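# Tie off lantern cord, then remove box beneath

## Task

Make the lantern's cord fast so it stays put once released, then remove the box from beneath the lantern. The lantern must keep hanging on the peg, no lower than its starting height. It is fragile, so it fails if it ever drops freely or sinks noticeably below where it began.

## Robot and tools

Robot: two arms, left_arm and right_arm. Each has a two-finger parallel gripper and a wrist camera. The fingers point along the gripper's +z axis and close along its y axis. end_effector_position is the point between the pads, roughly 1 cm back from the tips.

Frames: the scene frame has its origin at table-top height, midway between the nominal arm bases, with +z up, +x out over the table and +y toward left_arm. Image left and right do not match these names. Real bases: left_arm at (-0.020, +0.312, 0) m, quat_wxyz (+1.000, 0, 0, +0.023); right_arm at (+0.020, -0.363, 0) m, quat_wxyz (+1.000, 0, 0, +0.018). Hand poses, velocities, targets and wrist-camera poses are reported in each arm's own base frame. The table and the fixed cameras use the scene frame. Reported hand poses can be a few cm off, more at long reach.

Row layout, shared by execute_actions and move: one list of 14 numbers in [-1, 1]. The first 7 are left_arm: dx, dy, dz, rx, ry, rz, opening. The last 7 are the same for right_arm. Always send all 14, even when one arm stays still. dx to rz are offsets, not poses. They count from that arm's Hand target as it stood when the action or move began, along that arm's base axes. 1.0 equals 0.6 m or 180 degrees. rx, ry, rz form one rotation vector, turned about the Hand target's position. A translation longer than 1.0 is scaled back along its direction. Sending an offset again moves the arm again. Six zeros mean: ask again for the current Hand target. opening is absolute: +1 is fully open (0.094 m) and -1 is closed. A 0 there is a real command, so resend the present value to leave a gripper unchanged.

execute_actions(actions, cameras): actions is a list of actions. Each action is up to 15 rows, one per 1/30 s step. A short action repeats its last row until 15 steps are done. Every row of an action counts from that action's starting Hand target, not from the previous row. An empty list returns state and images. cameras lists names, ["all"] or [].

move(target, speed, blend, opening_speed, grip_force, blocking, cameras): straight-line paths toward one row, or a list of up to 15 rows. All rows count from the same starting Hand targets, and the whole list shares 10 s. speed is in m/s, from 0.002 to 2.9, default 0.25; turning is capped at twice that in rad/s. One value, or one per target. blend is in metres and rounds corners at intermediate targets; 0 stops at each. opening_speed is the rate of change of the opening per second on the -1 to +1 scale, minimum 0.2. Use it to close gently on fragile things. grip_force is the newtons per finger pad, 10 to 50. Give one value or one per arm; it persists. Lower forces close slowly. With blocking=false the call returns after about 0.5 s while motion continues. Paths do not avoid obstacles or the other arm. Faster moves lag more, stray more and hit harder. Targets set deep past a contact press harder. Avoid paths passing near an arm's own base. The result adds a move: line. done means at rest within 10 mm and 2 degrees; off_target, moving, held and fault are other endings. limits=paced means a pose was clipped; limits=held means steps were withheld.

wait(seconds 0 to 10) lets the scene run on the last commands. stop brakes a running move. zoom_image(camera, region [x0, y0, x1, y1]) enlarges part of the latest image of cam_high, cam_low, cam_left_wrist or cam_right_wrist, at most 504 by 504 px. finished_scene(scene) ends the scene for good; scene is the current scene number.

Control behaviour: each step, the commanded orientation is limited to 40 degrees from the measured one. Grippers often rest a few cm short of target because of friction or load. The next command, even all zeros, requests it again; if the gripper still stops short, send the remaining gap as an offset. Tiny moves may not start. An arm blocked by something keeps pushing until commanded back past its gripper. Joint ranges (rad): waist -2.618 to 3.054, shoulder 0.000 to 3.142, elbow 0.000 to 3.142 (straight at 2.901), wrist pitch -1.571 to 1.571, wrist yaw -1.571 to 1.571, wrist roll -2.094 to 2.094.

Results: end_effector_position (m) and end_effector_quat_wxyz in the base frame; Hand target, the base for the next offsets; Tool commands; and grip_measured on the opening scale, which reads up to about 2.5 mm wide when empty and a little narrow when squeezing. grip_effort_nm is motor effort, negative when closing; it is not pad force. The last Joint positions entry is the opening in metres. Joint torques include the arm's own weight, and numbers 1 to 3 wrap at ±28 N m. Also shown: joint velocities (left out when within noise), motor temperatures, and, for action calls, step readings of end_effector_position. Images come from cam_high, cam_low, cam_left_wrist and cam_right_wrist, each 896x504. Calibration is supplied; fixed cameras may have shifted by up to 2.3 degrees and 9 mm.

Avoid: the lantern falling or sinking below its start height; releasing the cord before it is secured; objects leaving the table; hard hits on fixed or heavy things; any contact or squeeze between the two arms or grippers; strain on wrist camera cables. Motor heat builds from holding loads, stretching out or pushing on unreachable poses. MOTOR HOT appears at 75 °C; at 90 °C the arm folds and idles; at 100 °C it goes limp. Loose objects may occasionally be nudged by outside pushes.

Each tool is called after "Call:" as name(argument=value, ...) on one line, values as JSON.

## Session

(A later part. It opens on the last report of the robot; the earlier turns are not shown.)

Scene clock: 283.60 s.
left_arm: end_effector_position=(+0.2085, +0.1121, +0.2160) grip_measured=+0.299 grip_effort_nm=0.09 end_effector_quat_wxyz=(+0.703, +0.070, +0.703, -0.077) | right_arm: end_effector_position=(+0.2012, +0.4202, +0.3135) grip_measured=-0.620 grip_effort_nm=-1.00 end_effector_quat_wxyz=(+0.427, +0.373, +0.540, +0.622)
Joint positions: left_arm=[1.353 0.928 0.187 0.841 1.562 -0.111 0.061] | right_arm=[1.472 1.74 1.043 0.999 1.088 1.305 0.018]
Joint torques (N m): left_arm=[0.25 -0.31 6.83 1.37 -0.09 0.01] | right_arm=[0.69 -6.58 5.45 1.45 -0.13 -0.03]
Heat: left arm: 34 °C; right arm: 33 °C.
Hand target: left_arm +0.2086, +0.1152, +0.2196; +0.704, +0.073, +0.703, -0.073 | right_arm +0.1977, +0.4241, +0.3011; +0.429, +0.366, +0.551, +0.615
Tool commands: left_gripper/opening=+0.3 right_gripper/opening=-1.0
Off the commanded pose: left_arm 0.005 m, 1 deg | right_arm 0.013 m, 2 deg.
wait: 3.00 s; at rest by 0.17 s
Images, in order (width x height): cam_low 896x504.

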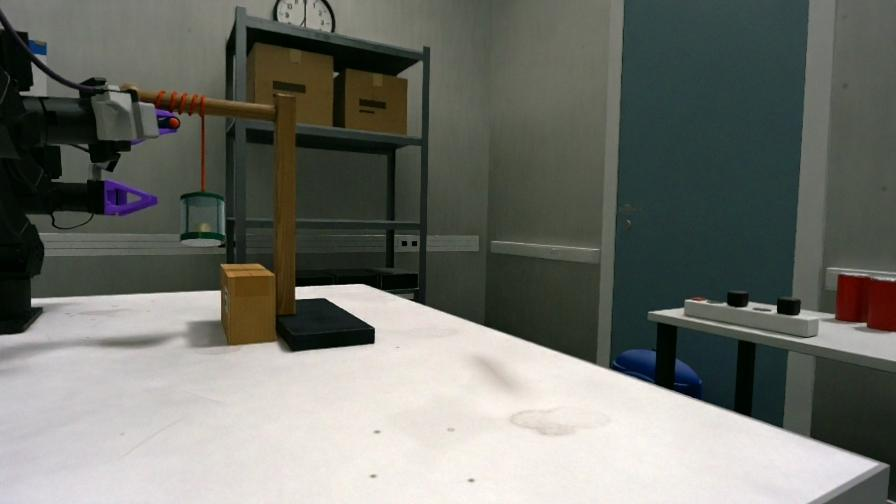

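Call:
move(target=[[0,0,0,0,0,0,0.3,0.0,-0.01,-0.025,0,0,0,-1],[0,0,0,0,0,0,0.3,0.0,-0.01,-0.025,0,0,0,0.1]], speed=0.03, opening_speed=0.5, cameras=["cam_low","cam_right_wrist"])

Call:
zoom_image(camera="cam_low", region=[100, 60, 310, 320])

Scene clock: 287.87 s.
left_arm: end_effector_position=(+0.2085, +0.1121, +0.2160) grip_measured=+0.299 grip_effort_nm=0.09 end_effector_quat_wxyz=(+0.703, +0.070, +0.703, -0.077) | right_arm: end_effector_position=(+0.2007, +0.4142, +0.3002) grip_measured=+0.099 grip_effort_nm=0.10 end_effector_quat_wxyz=(+0.425, +0.375, +0.537, +0.625)
Joint positions: left_arm=[1.353 0.928 0.187 0.841 1.562 -0.111 0.061] | right_arm=[1.472 1.748 0.987 1.074 1.089 1.305 0.052]
Joint torques (N m): left_arm=[0.24 -0.32 6.82 1.37 -0.09 0] | right_arm=[0.57 -6.54 5.16 1.37 -0.17 -0.02]
Heat: left arm: 34 °C; right arm: 33 °C.
Hand target: left_arm +0.2086, +0.1152, +0.2196; +0.704, +0.073, +0.703, -0.073 | right_arm +0.1978, +0.4181, +0.2862; +0.429, +0.366, +0.551, +0.615
Off the commanded pose: left_arm 0.005 m, 1 deg | right_arm 0.015 m, 2 deg.
joint sent to its limit (left arm) — joint 5 (wrist yaw), upper limit. The joint targets still meet the commanded pose.
move: off_target (right_arm); target 2's new opening was sent with right_arm's hand 0.017 m and 3 deg from that target
camera_calibration:
cam_right_wrist: T_world_to_cam=[[0.145776, 0.0534146, -0.987875, 0.246392], [-0.706186, 0.704934, -0.0660923, -0.0903177], [0.692857, 0.707258, 0.140483, -0.384112], [0, 0, 0, 1]] pos_world=[0.166435, 0.322173, 0.291396]
Images, in order (width x height): cam_low 896x504, cam_right_wrist 896x504.

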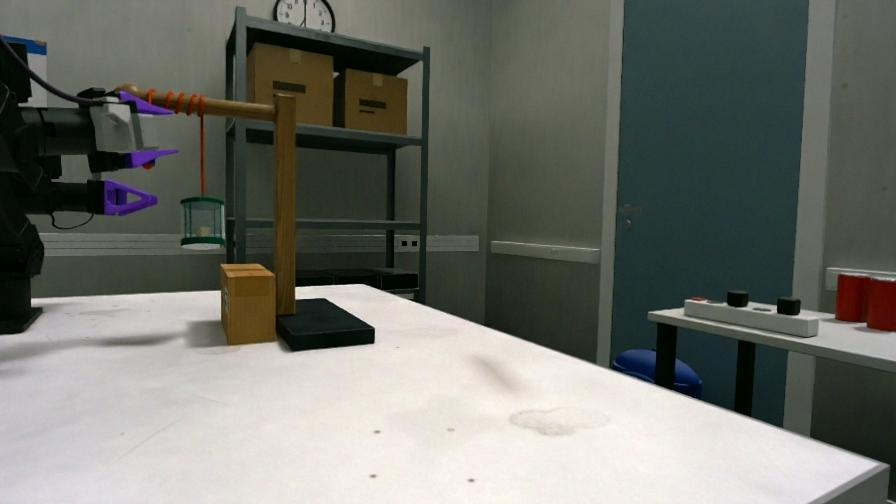

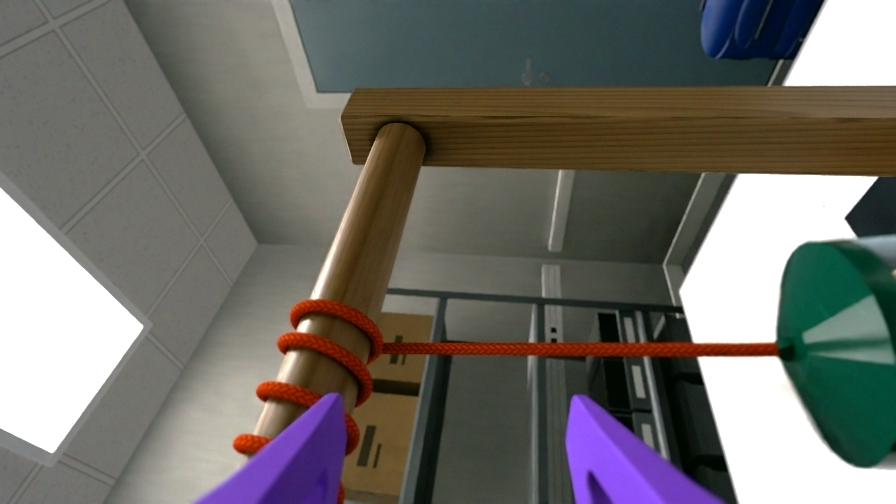

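Scaled by 1.938 from the camera's 896x504 image, which has a finer 1280x720 frame.

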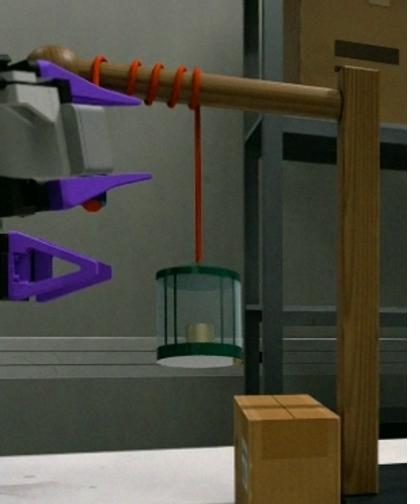

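Call:
move(target=[[0,0,0,0,0,0,0.3,-0.0,-0.0,-0.03,0,0,0,0.8],[0,0,0,0,0,0,0.3,-0.22,-0.08,-0.03,0,0,0,0.8],[0,0,0,0,0,0,0.3,-0.1,-0.4,-0.08,0,0,0,0.8]], speed=[0.05,0.06,0.2], cameras=["cam_low","cam_high"])

Call:
zoom_image(camera="cam_low", region=[100, 60, 310, 320])

Call:
zoom_image(camera="cam_high", region=[270, 40, 570, 280])

Scene clock: 294.37 s.
left_arm: end_effector_position=(+0.2085, +0.1121, +0.2160) grip_measured=+0.299 grip_effort_nm=0.09 end_effector_quat_wxyz=(+0.703, +0.070, +0.703, -0.077) | right_arm: end_effector_position=(+0.1375, +0.1829, +0.2345) grip_measured=+0.799 grip_effort_nm=0.10 end_effector_quat_wxyz=(+0.439, +0.352, +0.571, +0.597)
Joint positions: left_arm=[1.353 0.928 0.187 0.841 1.562 -0.111 0.061] | right_arm=[1.807 0.915 0.033 1.482 1.393 0.898 0.085]
Joint torques (N m): left_arm=[0.28 -0.31 6.83 1.37 -0.08 -0.01] | right_arm=[0.02 -0.17 4.63 1.67 -0.44 -0.04]
Heat: left arm: 34 °C; right arm: 33 °C.
Hand target: left_arm +0.2086, +0.1152, +0.2196; +0.704, +0.073, +0.703, -0.073 | right_arm +0.1378, +0.1781, +0.2381; +0.429, +0.366, +0.551, +0.615
Off the commanded pose: left_arm 0.005 m, 1 deg | right_arm 0.006 m, 4 deg.
joint sent to its limit (left arm) — joint 5 (wrist yaw), upper limit. The joint targets still meet the commanded pose.
move: off_target (right_arm)
Images, in order (width x height): cam_high 896x504, cam_low 896x504.

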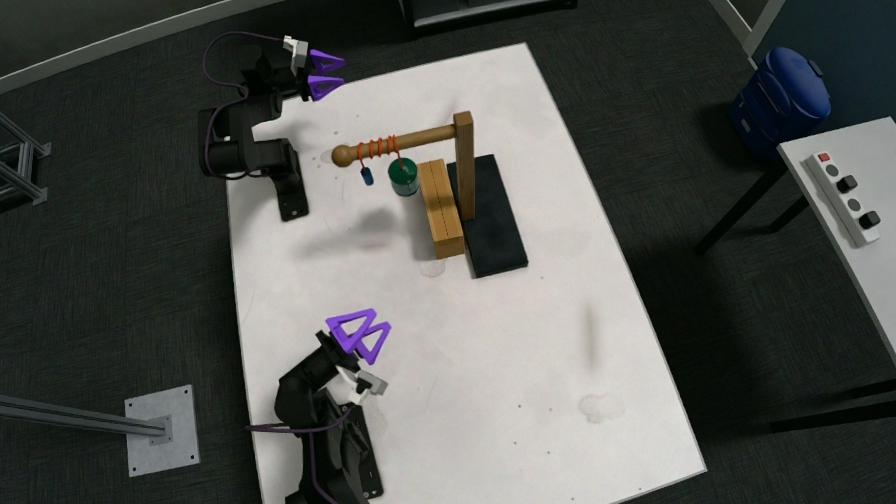

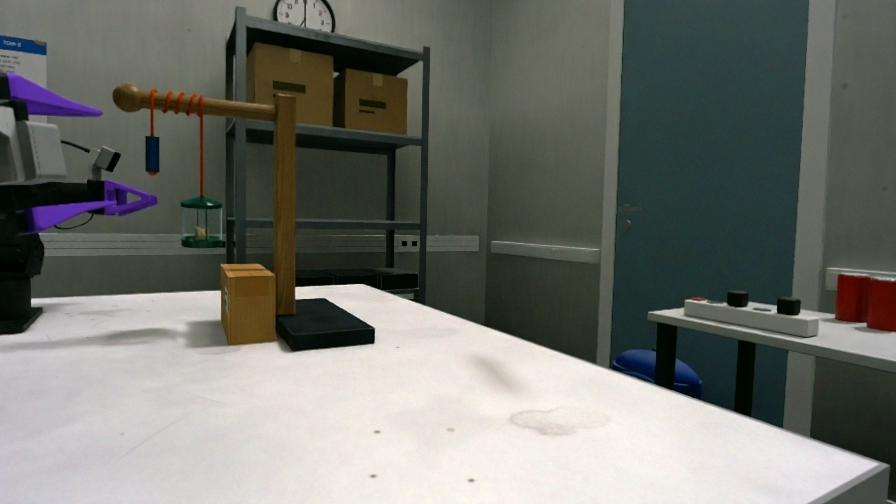

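Scaled by 1.938 from the camera's 896x504 image, which has a finer 1280x720 frame.

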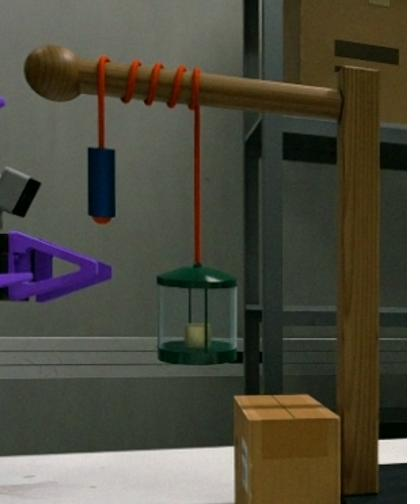

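Scaled by 1.680 from the camera's 896x504 image, which has a finer 1280x720 frame.

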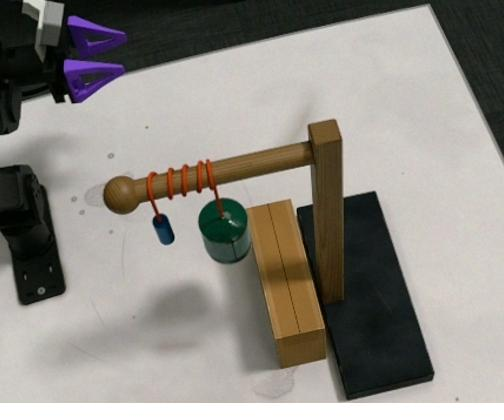

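Call:
move(target=[0,0,0,0,0,0,0.3,0.27,0.037,-0.063,-0.477,-0.342,0.446,0.95], speed=0.4, cameras=["cam_low","cam_high","cam_right_wrist"])

Call:
zoom_image(camera="cam_low", region=[100, 60, 310, 320])

Scene clock: 302.17 s.
left_arm: end_effector_position=(+0.2085, +0.1121, +0.2160) grip_measured=+0.299 grip_effort_nm=0.09 end_effector_quat_wxyz=(+0.703, +0.070, +0.703, -0.077) | right_arm: end_effector_position=(+0.2983, +0.1965, +0.1981) grip_measured=+0.949 grip_effort_nm=0.10 end_effector_quat_wxyz=(-0.283, +0.671, -0.612, -0.308)
Joint positions: left_arm=[1.353 0.928 0.187 0.841 1.562 -0.111 0.061] | right_arm=[0.188 1.708 1.488 -1.236 -0.857 -1.423 0.092]
Joint torques (N m): left_arm=[0.28 -0.34 6.86 1.37 -0.09 0] | right_arm=[0.57 -5.98 8.27 0.48 -0.58 -0.13]
Heat: left arm: 34 °C; right arm: 33 °C.
Hand target: left_arm +0.2086, +0.1152, +0.2196; +0.704, +0.073, +0.703, -0.073 | right_arm +0.2998, +0.2003, +0.2003; -0.282, +0.674, -0.606, -0.314
Off the commanded pose: left_arm 0.005 m, 1 deg | right_arm 0.005 m, 1 deg.
joint sent to its limit (left arm) — joint 5 (wrist yaw), upper limit. The joint targets still meet the commanded pose.
move: done
camera_calibration:
cam_right_wrist: T_world_to_cam=[[0.993862, 0.110496, 0.00542624, -0.318119], [0.102503, -0.901298, -0.420898, 0.270008], [-0.041617, 0.418871, -0.907092, 0.199882], [0, 0, 0, 1]] pos_world=[0.296808, 0.194784, 0.296683]
Images, in order (width x height): cam_high 896x504, cam_low 896x504, cam_right_wrist 896x504.

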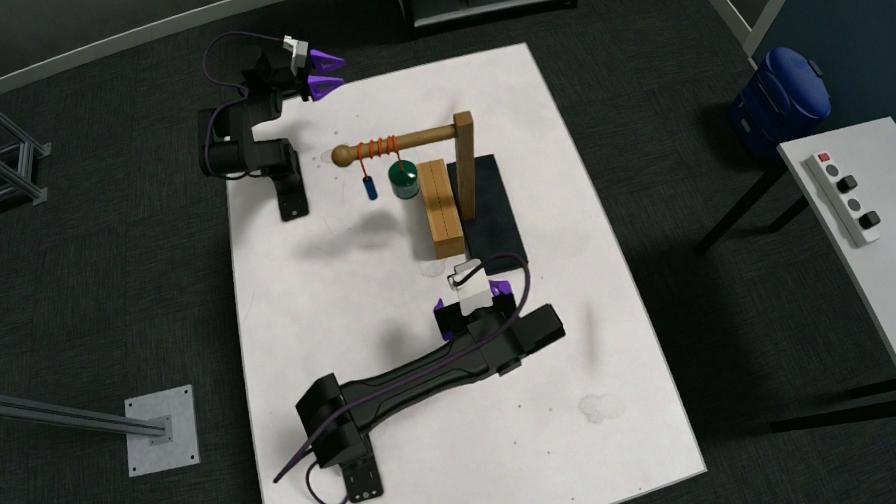

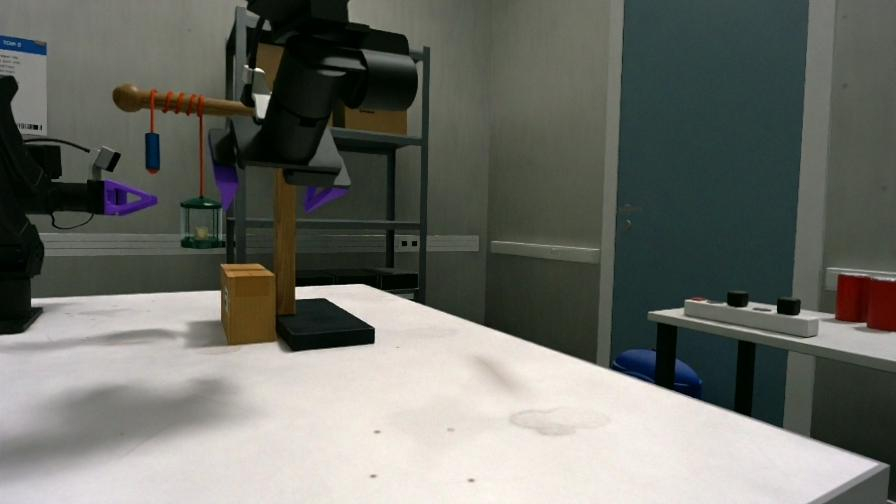

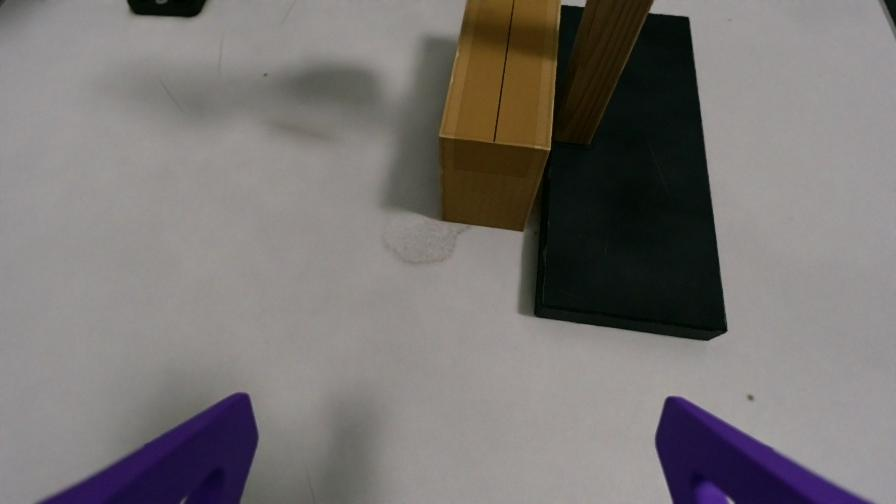

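Scaled by 1.938 from the camera's 896x504 image, which has a finer 1280x720 frame.

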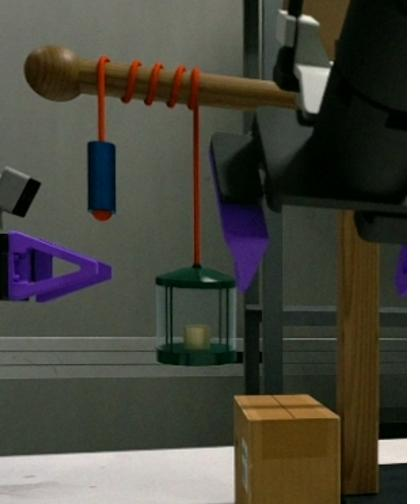

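Call:
move(target=[[0,0,0,0,0,0,0.3,0.025,0.167,-0.11,0,0,0,0.95],[0,0,0,0,0,0,0.3,0.015,0.29,-0.213,0,0,0,0.95]], speed=[0.15,0.07], blend=[0.01,0], cameras=["cam_low","cam_high","cam_right_wrist"])

Scene clock: 306.57 s.
left_arm: end_effector_position=(+0.2085, +0.1121, +0.2160) grip_measured=+0.299 grip_effort_nm=0.09 end_effector_quat_wxyz=(+0.703, +0.070, +0.703, -0.077) | right_arm: end_effector_position=(+0.3122, +0.3741, +0.0842) grip_measured=+0.949 grip_effort_nm=0.10 end_effector_quat_wxyz=(-0.293, +0.676, -0.602, -0.308)
Joint positions: left_arm=[1.353 0.928 0.187 0.841 1.562 -0.111 0.061] | right_arm=[0.627 2.006 1.363 -0.369 -0.719 -0.846 0.092]
Joint torques (N m): left_arm=[0.27 -0.29 6.84 1.36 -0.09 -0.01] | right_arm=[0.28 -8.73 5.63 1.29 -0.4 0.06]
Heat: left arm: 34 °C; right arm: 33 °C.
Hand target: left_arm +0.2086, +0.1152, +0.2196; +0.704, +0.073, +0.703, -0.073 | right_arm +0.3088, +0.3743, +0.0725; -0.282, +0.674, -0.606, -0.314
Off the commanded pose: left_arm 0.005 m, 1 deg | right_arm 0.012 m, 2 deg.
joint sent to its limit (left arm) — joint 5 (wrist yaw), upper limit. The joint targets still meet the commanded pose.
move: off_target (right_arm)
camera_calibration:
cam_right_wrist: T_world_to_cam=[[0.991907, 0.123563, 0.0292122, -0.357224], [0.123935, -0.892227, -0.434247, 0.371718], [-0.0275929, 0.434353, -0.90032, 0.0120264], [0, 0, 0, 1]] pos_world=[0.308596, 0.370573, 0.18268]
Images, in order (width x height): cam_high 896x504, cam_low 896x504, cam_right_wrist 896x504.

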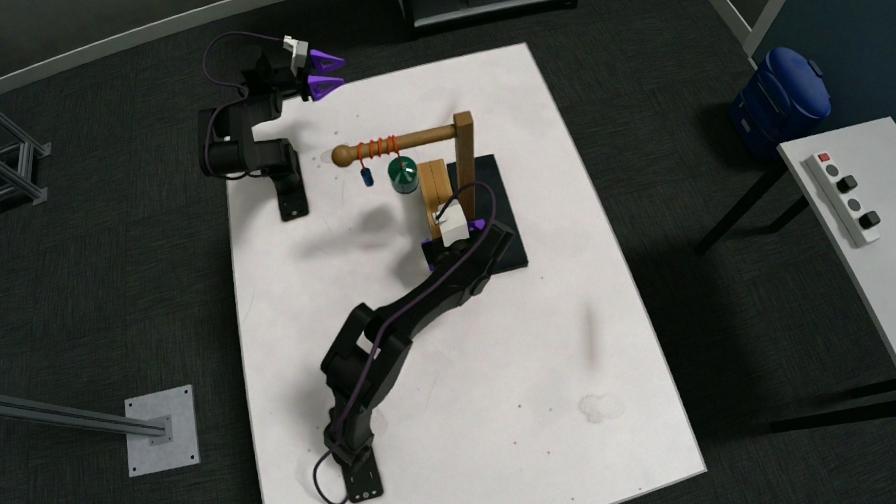

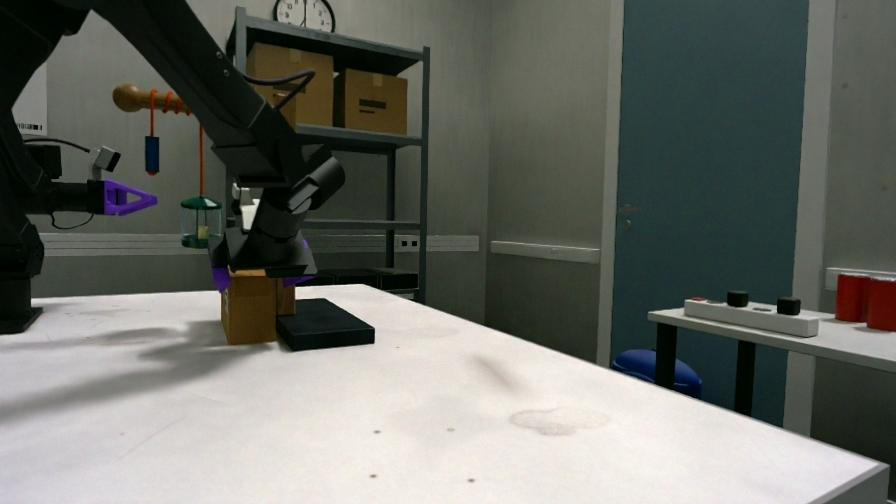

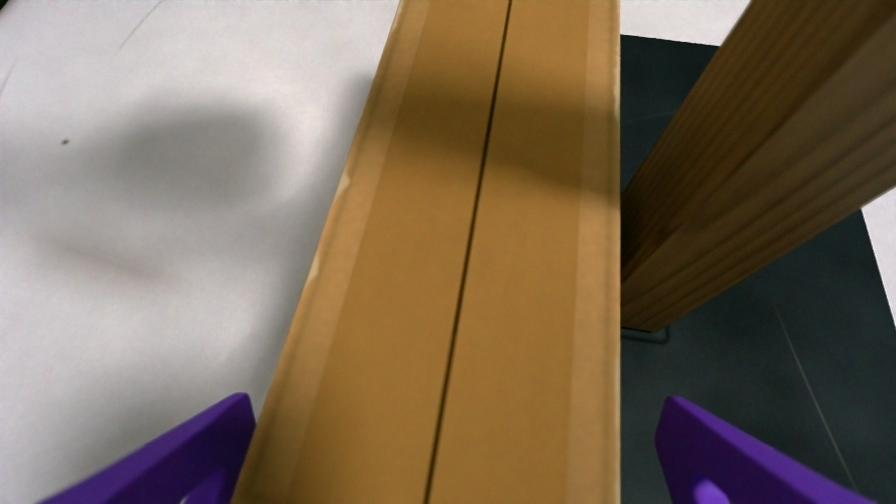

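Call:
move(target=[[0,0,0,0,0,0,0.3,-0.018,0,0.0,0,0,-0.04,0.95],[0,0,0,0,0,0,0.3,-0.018,0,-0.03,0,0,-0.04,0.95]], speed=0.06, cameras=["cam_right_wrist"])

Scene clock: 309.70 s.
left_arm: end_effector_position=(+0.2085, +0.1121, +0.2160) grip_measured=+0.299 grip_effort_nm=0.09 end_effector_quat_wxyz=(+0.703, +0.070, +0.703, -0.077) | right_arm: end_effector_position=(+0.3028, +0.3736, +0.0571) grip_measured=+0.949 grip_effort_nm=0.10 end_effector_quat_wxyz=(-0.304, +0.635, -0.648, -0.292)
Joint positions: left_arm=[1.353 0.928 0.187 0.841 1.562 -0.111 0.061] | right_arm=[0.665 1.973 1.181 -0.129 -0.627 -0.667 0.092]
Joint torques (N m): left_arm=[0.25 -0.27 6.84 1.37 -0.09 0.01] | right_arm=[0.58 -9.78 5.15 1.43 -0.33 0.07]
Heat: left arm: 34 °C; right arm: 33 °C.
Hand target: left_arm +0.2086, +0.1152, +0.2196; +0.704, +0.073, +0.703, -0.073 | right_arm +0.2979, +0.3743, +0.0545; -0.301, +0.635, -0.647, -0.295
Off the commanded pose: left_arm 0.005 m, 1 deg | right_arm 0.006 m, 0 deg.
joint sent to its limit (left arm) — joint 5 (wrist yaw), upper limit. The joint targets still meet the commanded pose.
move: done
camera_calibration:
cam_right_wrist: T_world_to_cam=[[0.999935, -0.00408135, 0.0106095, -0.30066], [0.000848892, -0.903906, -0.427731, 0.401905], [0.0113357, 0.427712, -0.903844, -0.0214826], [0, 0, 0, 1]] pos_world=[0.300543, 0.371245, 0.15568]
Images, in order (width x height): cam_right_wrist 896x504.

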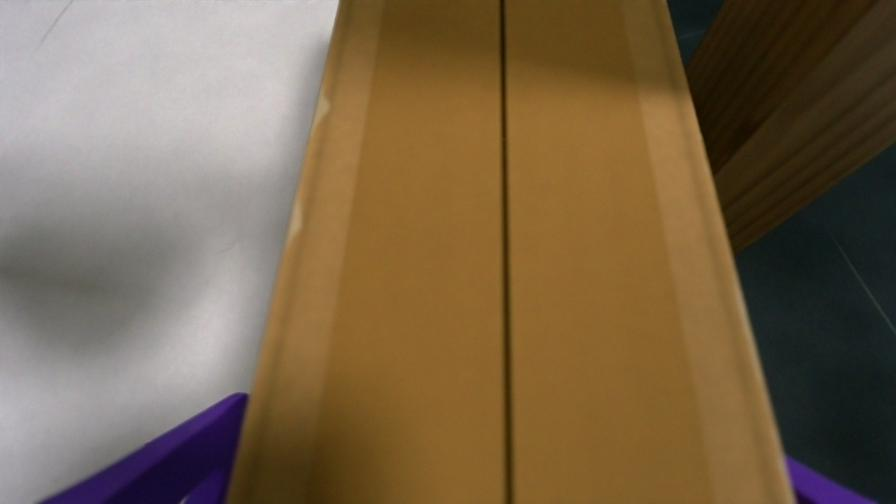

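Call:
move(target=[0,0,0,0,0,0,0.3,0.006,0,0.0,0,0,0,0.25], speed=0.05, opening_speed=0.4, grip_force=[50, 25], cameras=["cam_right_wrist"])

Call:
wait(seconds=0.5, cameras=["cam_low"])

Call:
zoom_image(camera="cam_low", region=[100, 60, 310, 320])

Scene clock: 312.80 s.
left_arm: end_effector_position=(+0.2085, +0.1121, +0.2160) grip_measured=+0.299 grip_effort_nm=0.09 end_effector_quat_wxyz=(+0.703, +0.070, +0.703, -0.077) | right_arm: end_effector_position=(+0.3032, +0.3734, +0.0570) grip_measured=+0.369 grip_effort_nm=-0.44 end_effector_quat_wxyz=(-0.304, +0.635, -0.648, -0.291)
Joint positions: left_arm=[1.353 0.928 0.187 0.841 1.562 -0.111 0.061] | right_arm=[0.665 1.973 1.181 -0.128 -0.625 -0.667 0.064]
Joint torques (N m): left_arm=[0.25 -0.34 6.84 1.37 -0.09 0] | right_arm=[0.14 -9.13 6.22 1.34 -0.38 0]
Heat: left arm: 34 °C; right arm: 33 °C.
Hand target: left_arm +0.2086, +0.1152, +0.2196; +0.704, +0.073, +0.703, -0.073 | right_arm +0.3015, +0.3743, +0.0545; -0.301, +0.635, -0.647, -0.295
Off the commanded pose: left_arm 0.005 m, 1 deg | right_arm 0.003 m, 1 deg.
joint sent to its limit (left arm) — joint 5 (wrist yaw), upper limit. The joint targets still meet the commanded pose.
grip_force (N): 50, 25
move: done
camera_calibration:
cam_right_wrist: T_world_to_cam=[[0.999914, -0.0054656, 0.0119482, -0.300544], [0.000154485, -0.904419, -0.426646, 0.402051], [0.0131381, 0.426611, -0.90434, -0.0217211], [0, 0, 0, 1]] pos_world=[0.300741, 0.371246, 0.155481]
Images, in order (width x height): cam_right_wrist 896x504.

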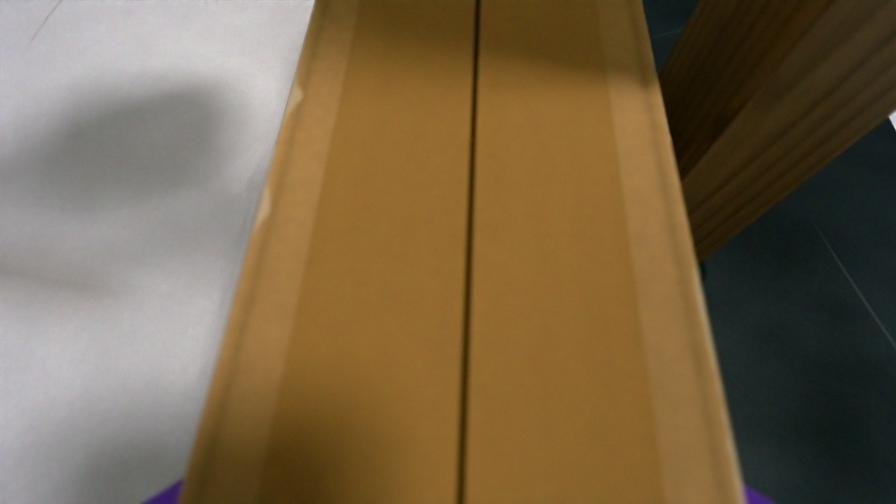

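Scene clock: 313.30 s.
left_arm: end_effector_position=(+0.2085, +0.1121, +0.2160) grip_measured=+0.299 grip_effort_nm=0.09 end_effector_quat_wxyz=(+0.703, +0.070, +0.703, -0.077) | right_arm: end_effector_position=(+0.3032, +0.3734, +0.0570) grip_measured=+0.365 grip_effort_nm=-0.54 end_effector_quat_wxyz=(-0.304, +0.635, -0.648, -0.291)
Joint positions: left_arm=[1.353 0.928 0.187 0.841 1.562 -0.111 0.061] | right_arm=[0.665 1.973 1.181 -0.128 -0.625 -0.667 0.064]
Joint torques (N m): left_arm=[0.32 -0.32 6.84 1.37 -0.1 0.01] | right_arm=[0.14 -9.11 6.26 1.35 -0.38 0.01]
Heat: left arm: 34 °C; right arm: 32 °C.
Hand target: left_arm +0.2086, +0.1152, +0.2196; +0.704, +0.073, +0.703, -0.073 | right_arm +0.3015, +0.3743, +0.0545; -0.301, +0.635, -0.647, -0.295
Tool commands: left_gripper/opening=+0.3 right_gripper/opening=+0.25
Off the commanded pose: left_arm 0.005 m, 1 deg | right_arm 0.003 m, 1 deg.
grip_force (N): 50, 25
wait: 0.50 s; at rest by 0.17 s
Images, in order (width x height): cam_low 896x504.

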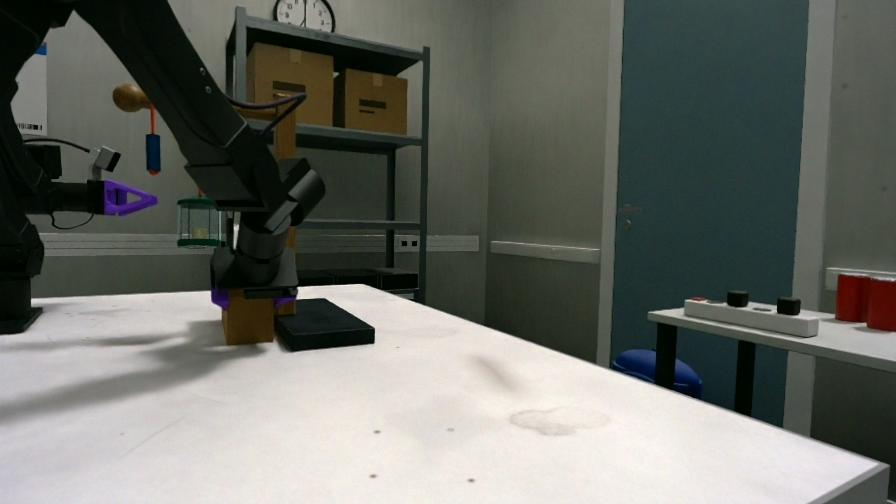

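Scaled by 1.938 from the camera's 896x504 image, which has a finer 1280x720 frame.

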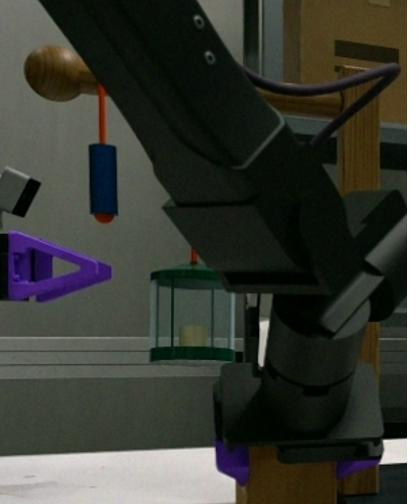

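Call:
move(target=[0,0,0,0,0,0,0.3,-0.02,-0.42,0.0,0,0,0,0.25], speed=0.08, cameras=["cam_low","cam_high"])

Call:
zoom_image(camera="cam_low", region=[100, 60, 310, 320])

Scene clock: 318.20 s.
left_arm: end_effector_position=(+0.2085, +0.1121, +0.2160) grip_measured=+0.299 grip_effort_nm=0.10 end_effector_quat_wxyz=(+0.703, +0.070, +0.703, -0.077) | right_arm: end_effector_position=(+0.2883, +0.1235, +0.0560) grip_measured=+0.365 grip_effort_nm=-0.54 end_effector_quat_wxyz=(-0.305, +0.634, -0.648, -0.291)
Joint positions: left_arm=[1.353 0.928 0.187 0.841 1.562 -0.111 0.061] | right_arm=[-0.054 1.771 0.966 -0.788 -0.87 -1.612 0.064]
Joint torques (N m): left_arm=[0.28 -0.31 6.83 1.37 -0.09 -0.02] | right_arm=[-0.29 -5.48 6.74 0.23 -0.48 -0.19]
Heat: left arm: 34 °C; right arm: 32 °C.
Hand target: left_arm +0.2086, +0.1152, +0.2196; +0.704, +0.073, +0.703, -0.073 | right_arm +0.2896, +0.1223, +0.0545; -0.301, +0.635, -0.647, -0.295
Off the commanded pose: left_arm 0.005 m, 1 deg | right_arm 0.002 m, 1 deg.
joint sent to its limit (left arm) — joint 5 (wrist yaw), upper limit. The joint targets still meet the commanded pose.
grip_force (N): 50, 25
move: done
Images, in order (width x height): cam_high 896x504, cam_low 896x504.

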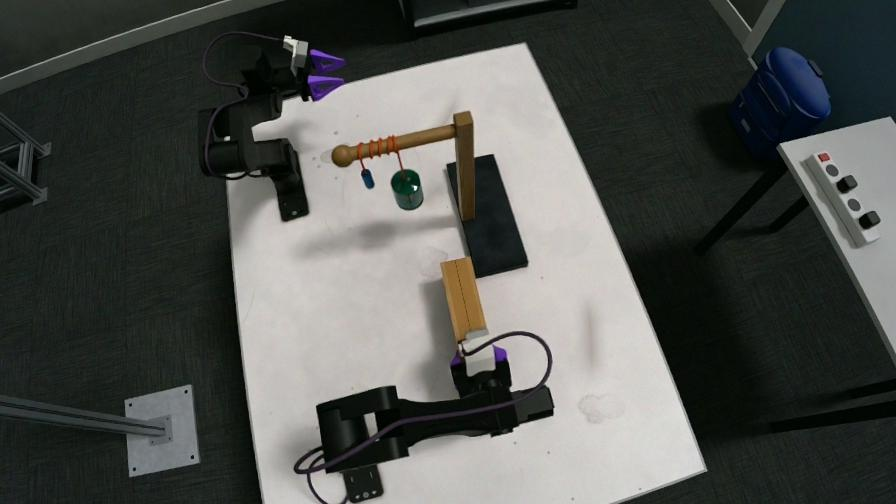

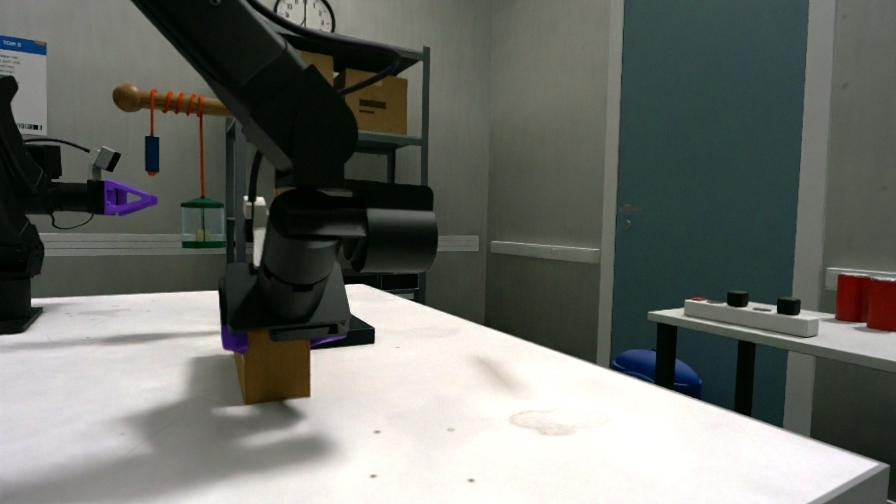

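Scaled by 1.938 from the camera's 896x504 image, which has a finer 1280x720 frame.

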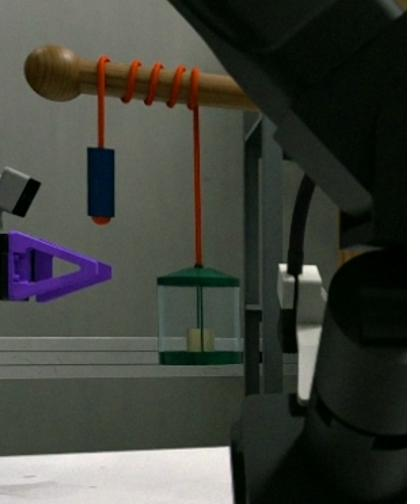

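Call:
move(target=[[0,0,0,0,0,0,0.3,0,0,0.0,0,0,0,0.85],[0,0,0,0,0,0,0.3,0,-0.1,0.15,0,0,0,0.85]], speed=0.1)

Call:
wait(seconds=4, cameras=["cam_low","cam_high"])

Call:
zoom_image(camera="cam_low", region=[100, 60, 310, 320])

Scene clock: 321.70 s.
left_arm: end_effector_position=(+0.2085, +0.1121, +0.2160) grip_measured=+0.299 grip_effort_nm=0.09 end_effector_quat_wxyz=(+0.703, +0.070, +0.703, -0.077) | right_arm: end_effector_position=(+0.2865, +0.0632, +0.1347) grip_measured=+0.849 grip_effort_nm=0.10 end_effector_quat_wxyz=(-0.291, +0.631, -0.652, -0.304)
Joint positions: left_arm=[1.353 0.928 0.187 0.841 1.562 -0.111 0.061] | right_arm=[-0.257 1.771 1.294 -1.392 -0.828 -1.927 0.087]
Joint torques (N m): left_arm=[0.29 -0.31 6.86 1.37 -0.1 -0.01] | right_arm=[-0.27 -8.25 7.3 -0.13 -0.54 -0.1]
Heat: left arm: 34 °C; right arm: 32 °C.
Hand target: left_arm +0.2086, +0.1152, +0.2196; +0.704, +0.073, +0.703, -0.073 | right_arm +0.2895, +0.0624, +0.1445; -0.301, +0.635, -0.647, -0.295
Off the commanded pose: left_arm 0.005 m, 1 deg | right_arm 0.010 m, 2 deg.
joint sent to its limit (left arm) — joint 5 (wrist yaw), upper limit. The joint targets still meet the commanded pose.
grip_force (N): 50, 25
move: done

Scene clock: 325.70 s.
left_arm: end_effector_position=(+0.2085, +0.1121, +0.2160) grip_measured=+0.299 grip_effort_nm=0.09 end_effector_quat_wxyz=(+0.703, +0.070, +0.703, -0.077) | right_arm: end_effector_position=(+0.2864, +0.0633, +0.1347) grip_measured=+0.849 grip_effort_nm=0.10 end_effector_quat_wxyz=(-0.290, +0.631, -0.652, -0.304)
Joint positions: left_arm=[1.353 0.928 0.187 0.841 1.562 -0.111 0.061] | right_arm=[-0.257 1.771 1.294 -1.393 -0.828 -1.927 0.087]
Joint torques (N m): left_arm=[0.29 -0.28 6.84 1.37 -0.1 0] | right_arm=[-0.28 -8.21 7.31 -0.13 -0.53 -0.11]
Heat: left arm: 34 °C; right arm: 32 °C.
Hand target: left_arm +0.2086, +0.1152, +0.2196; +0.704, +0.073, +0.703, -0.073 | right_arm +0.2896, +0.0624, +0.1445; -0.301, +0.635, -0.647, -0.296
Tool commands: left_gripper/opening=+0.3 right_gripper/opening=+0.85
Off the commanded pose: left_arm 0.005 m, 1 deg | right_arm 0.010 m, 2 deg.
grip_force (N): 50, 25
wait: 4.00 s; at rest by 0.17 s
Images, in order (width x height): cam_high 896x504, cam_low 896x504.

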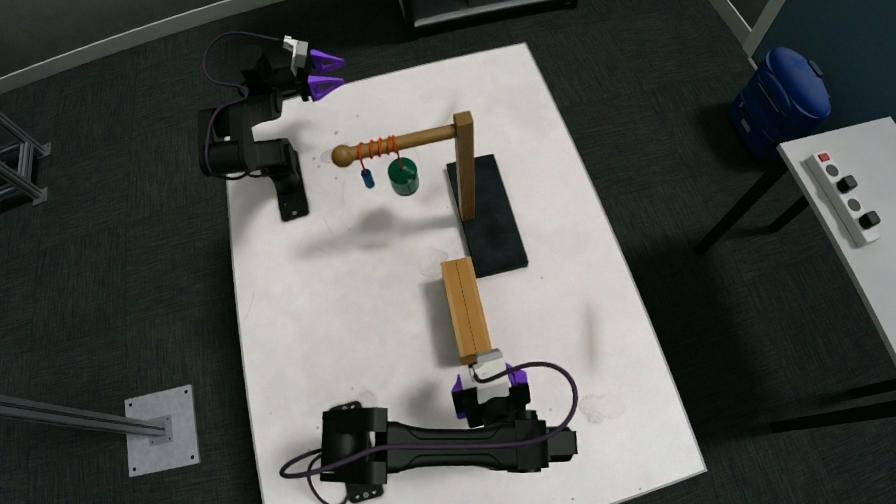

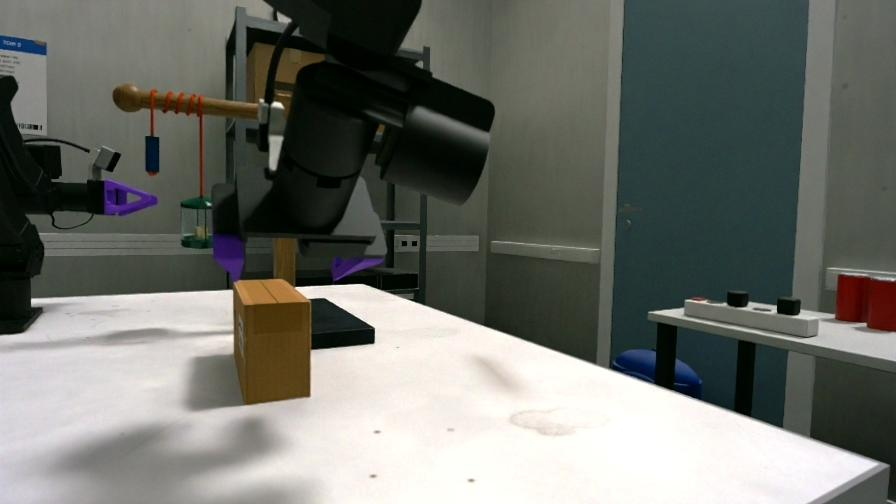

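Scaled by 1.938 from the camera's 896x504 image, which has a finer 1280x720 frame.

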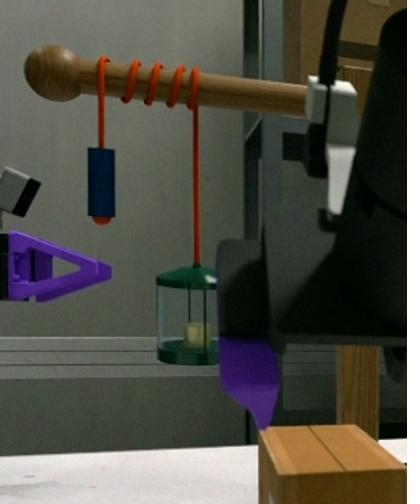

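Stable at 364 for about 30 s.

Call:
finished_scene(scene=2)

The scene is finished: the task was done.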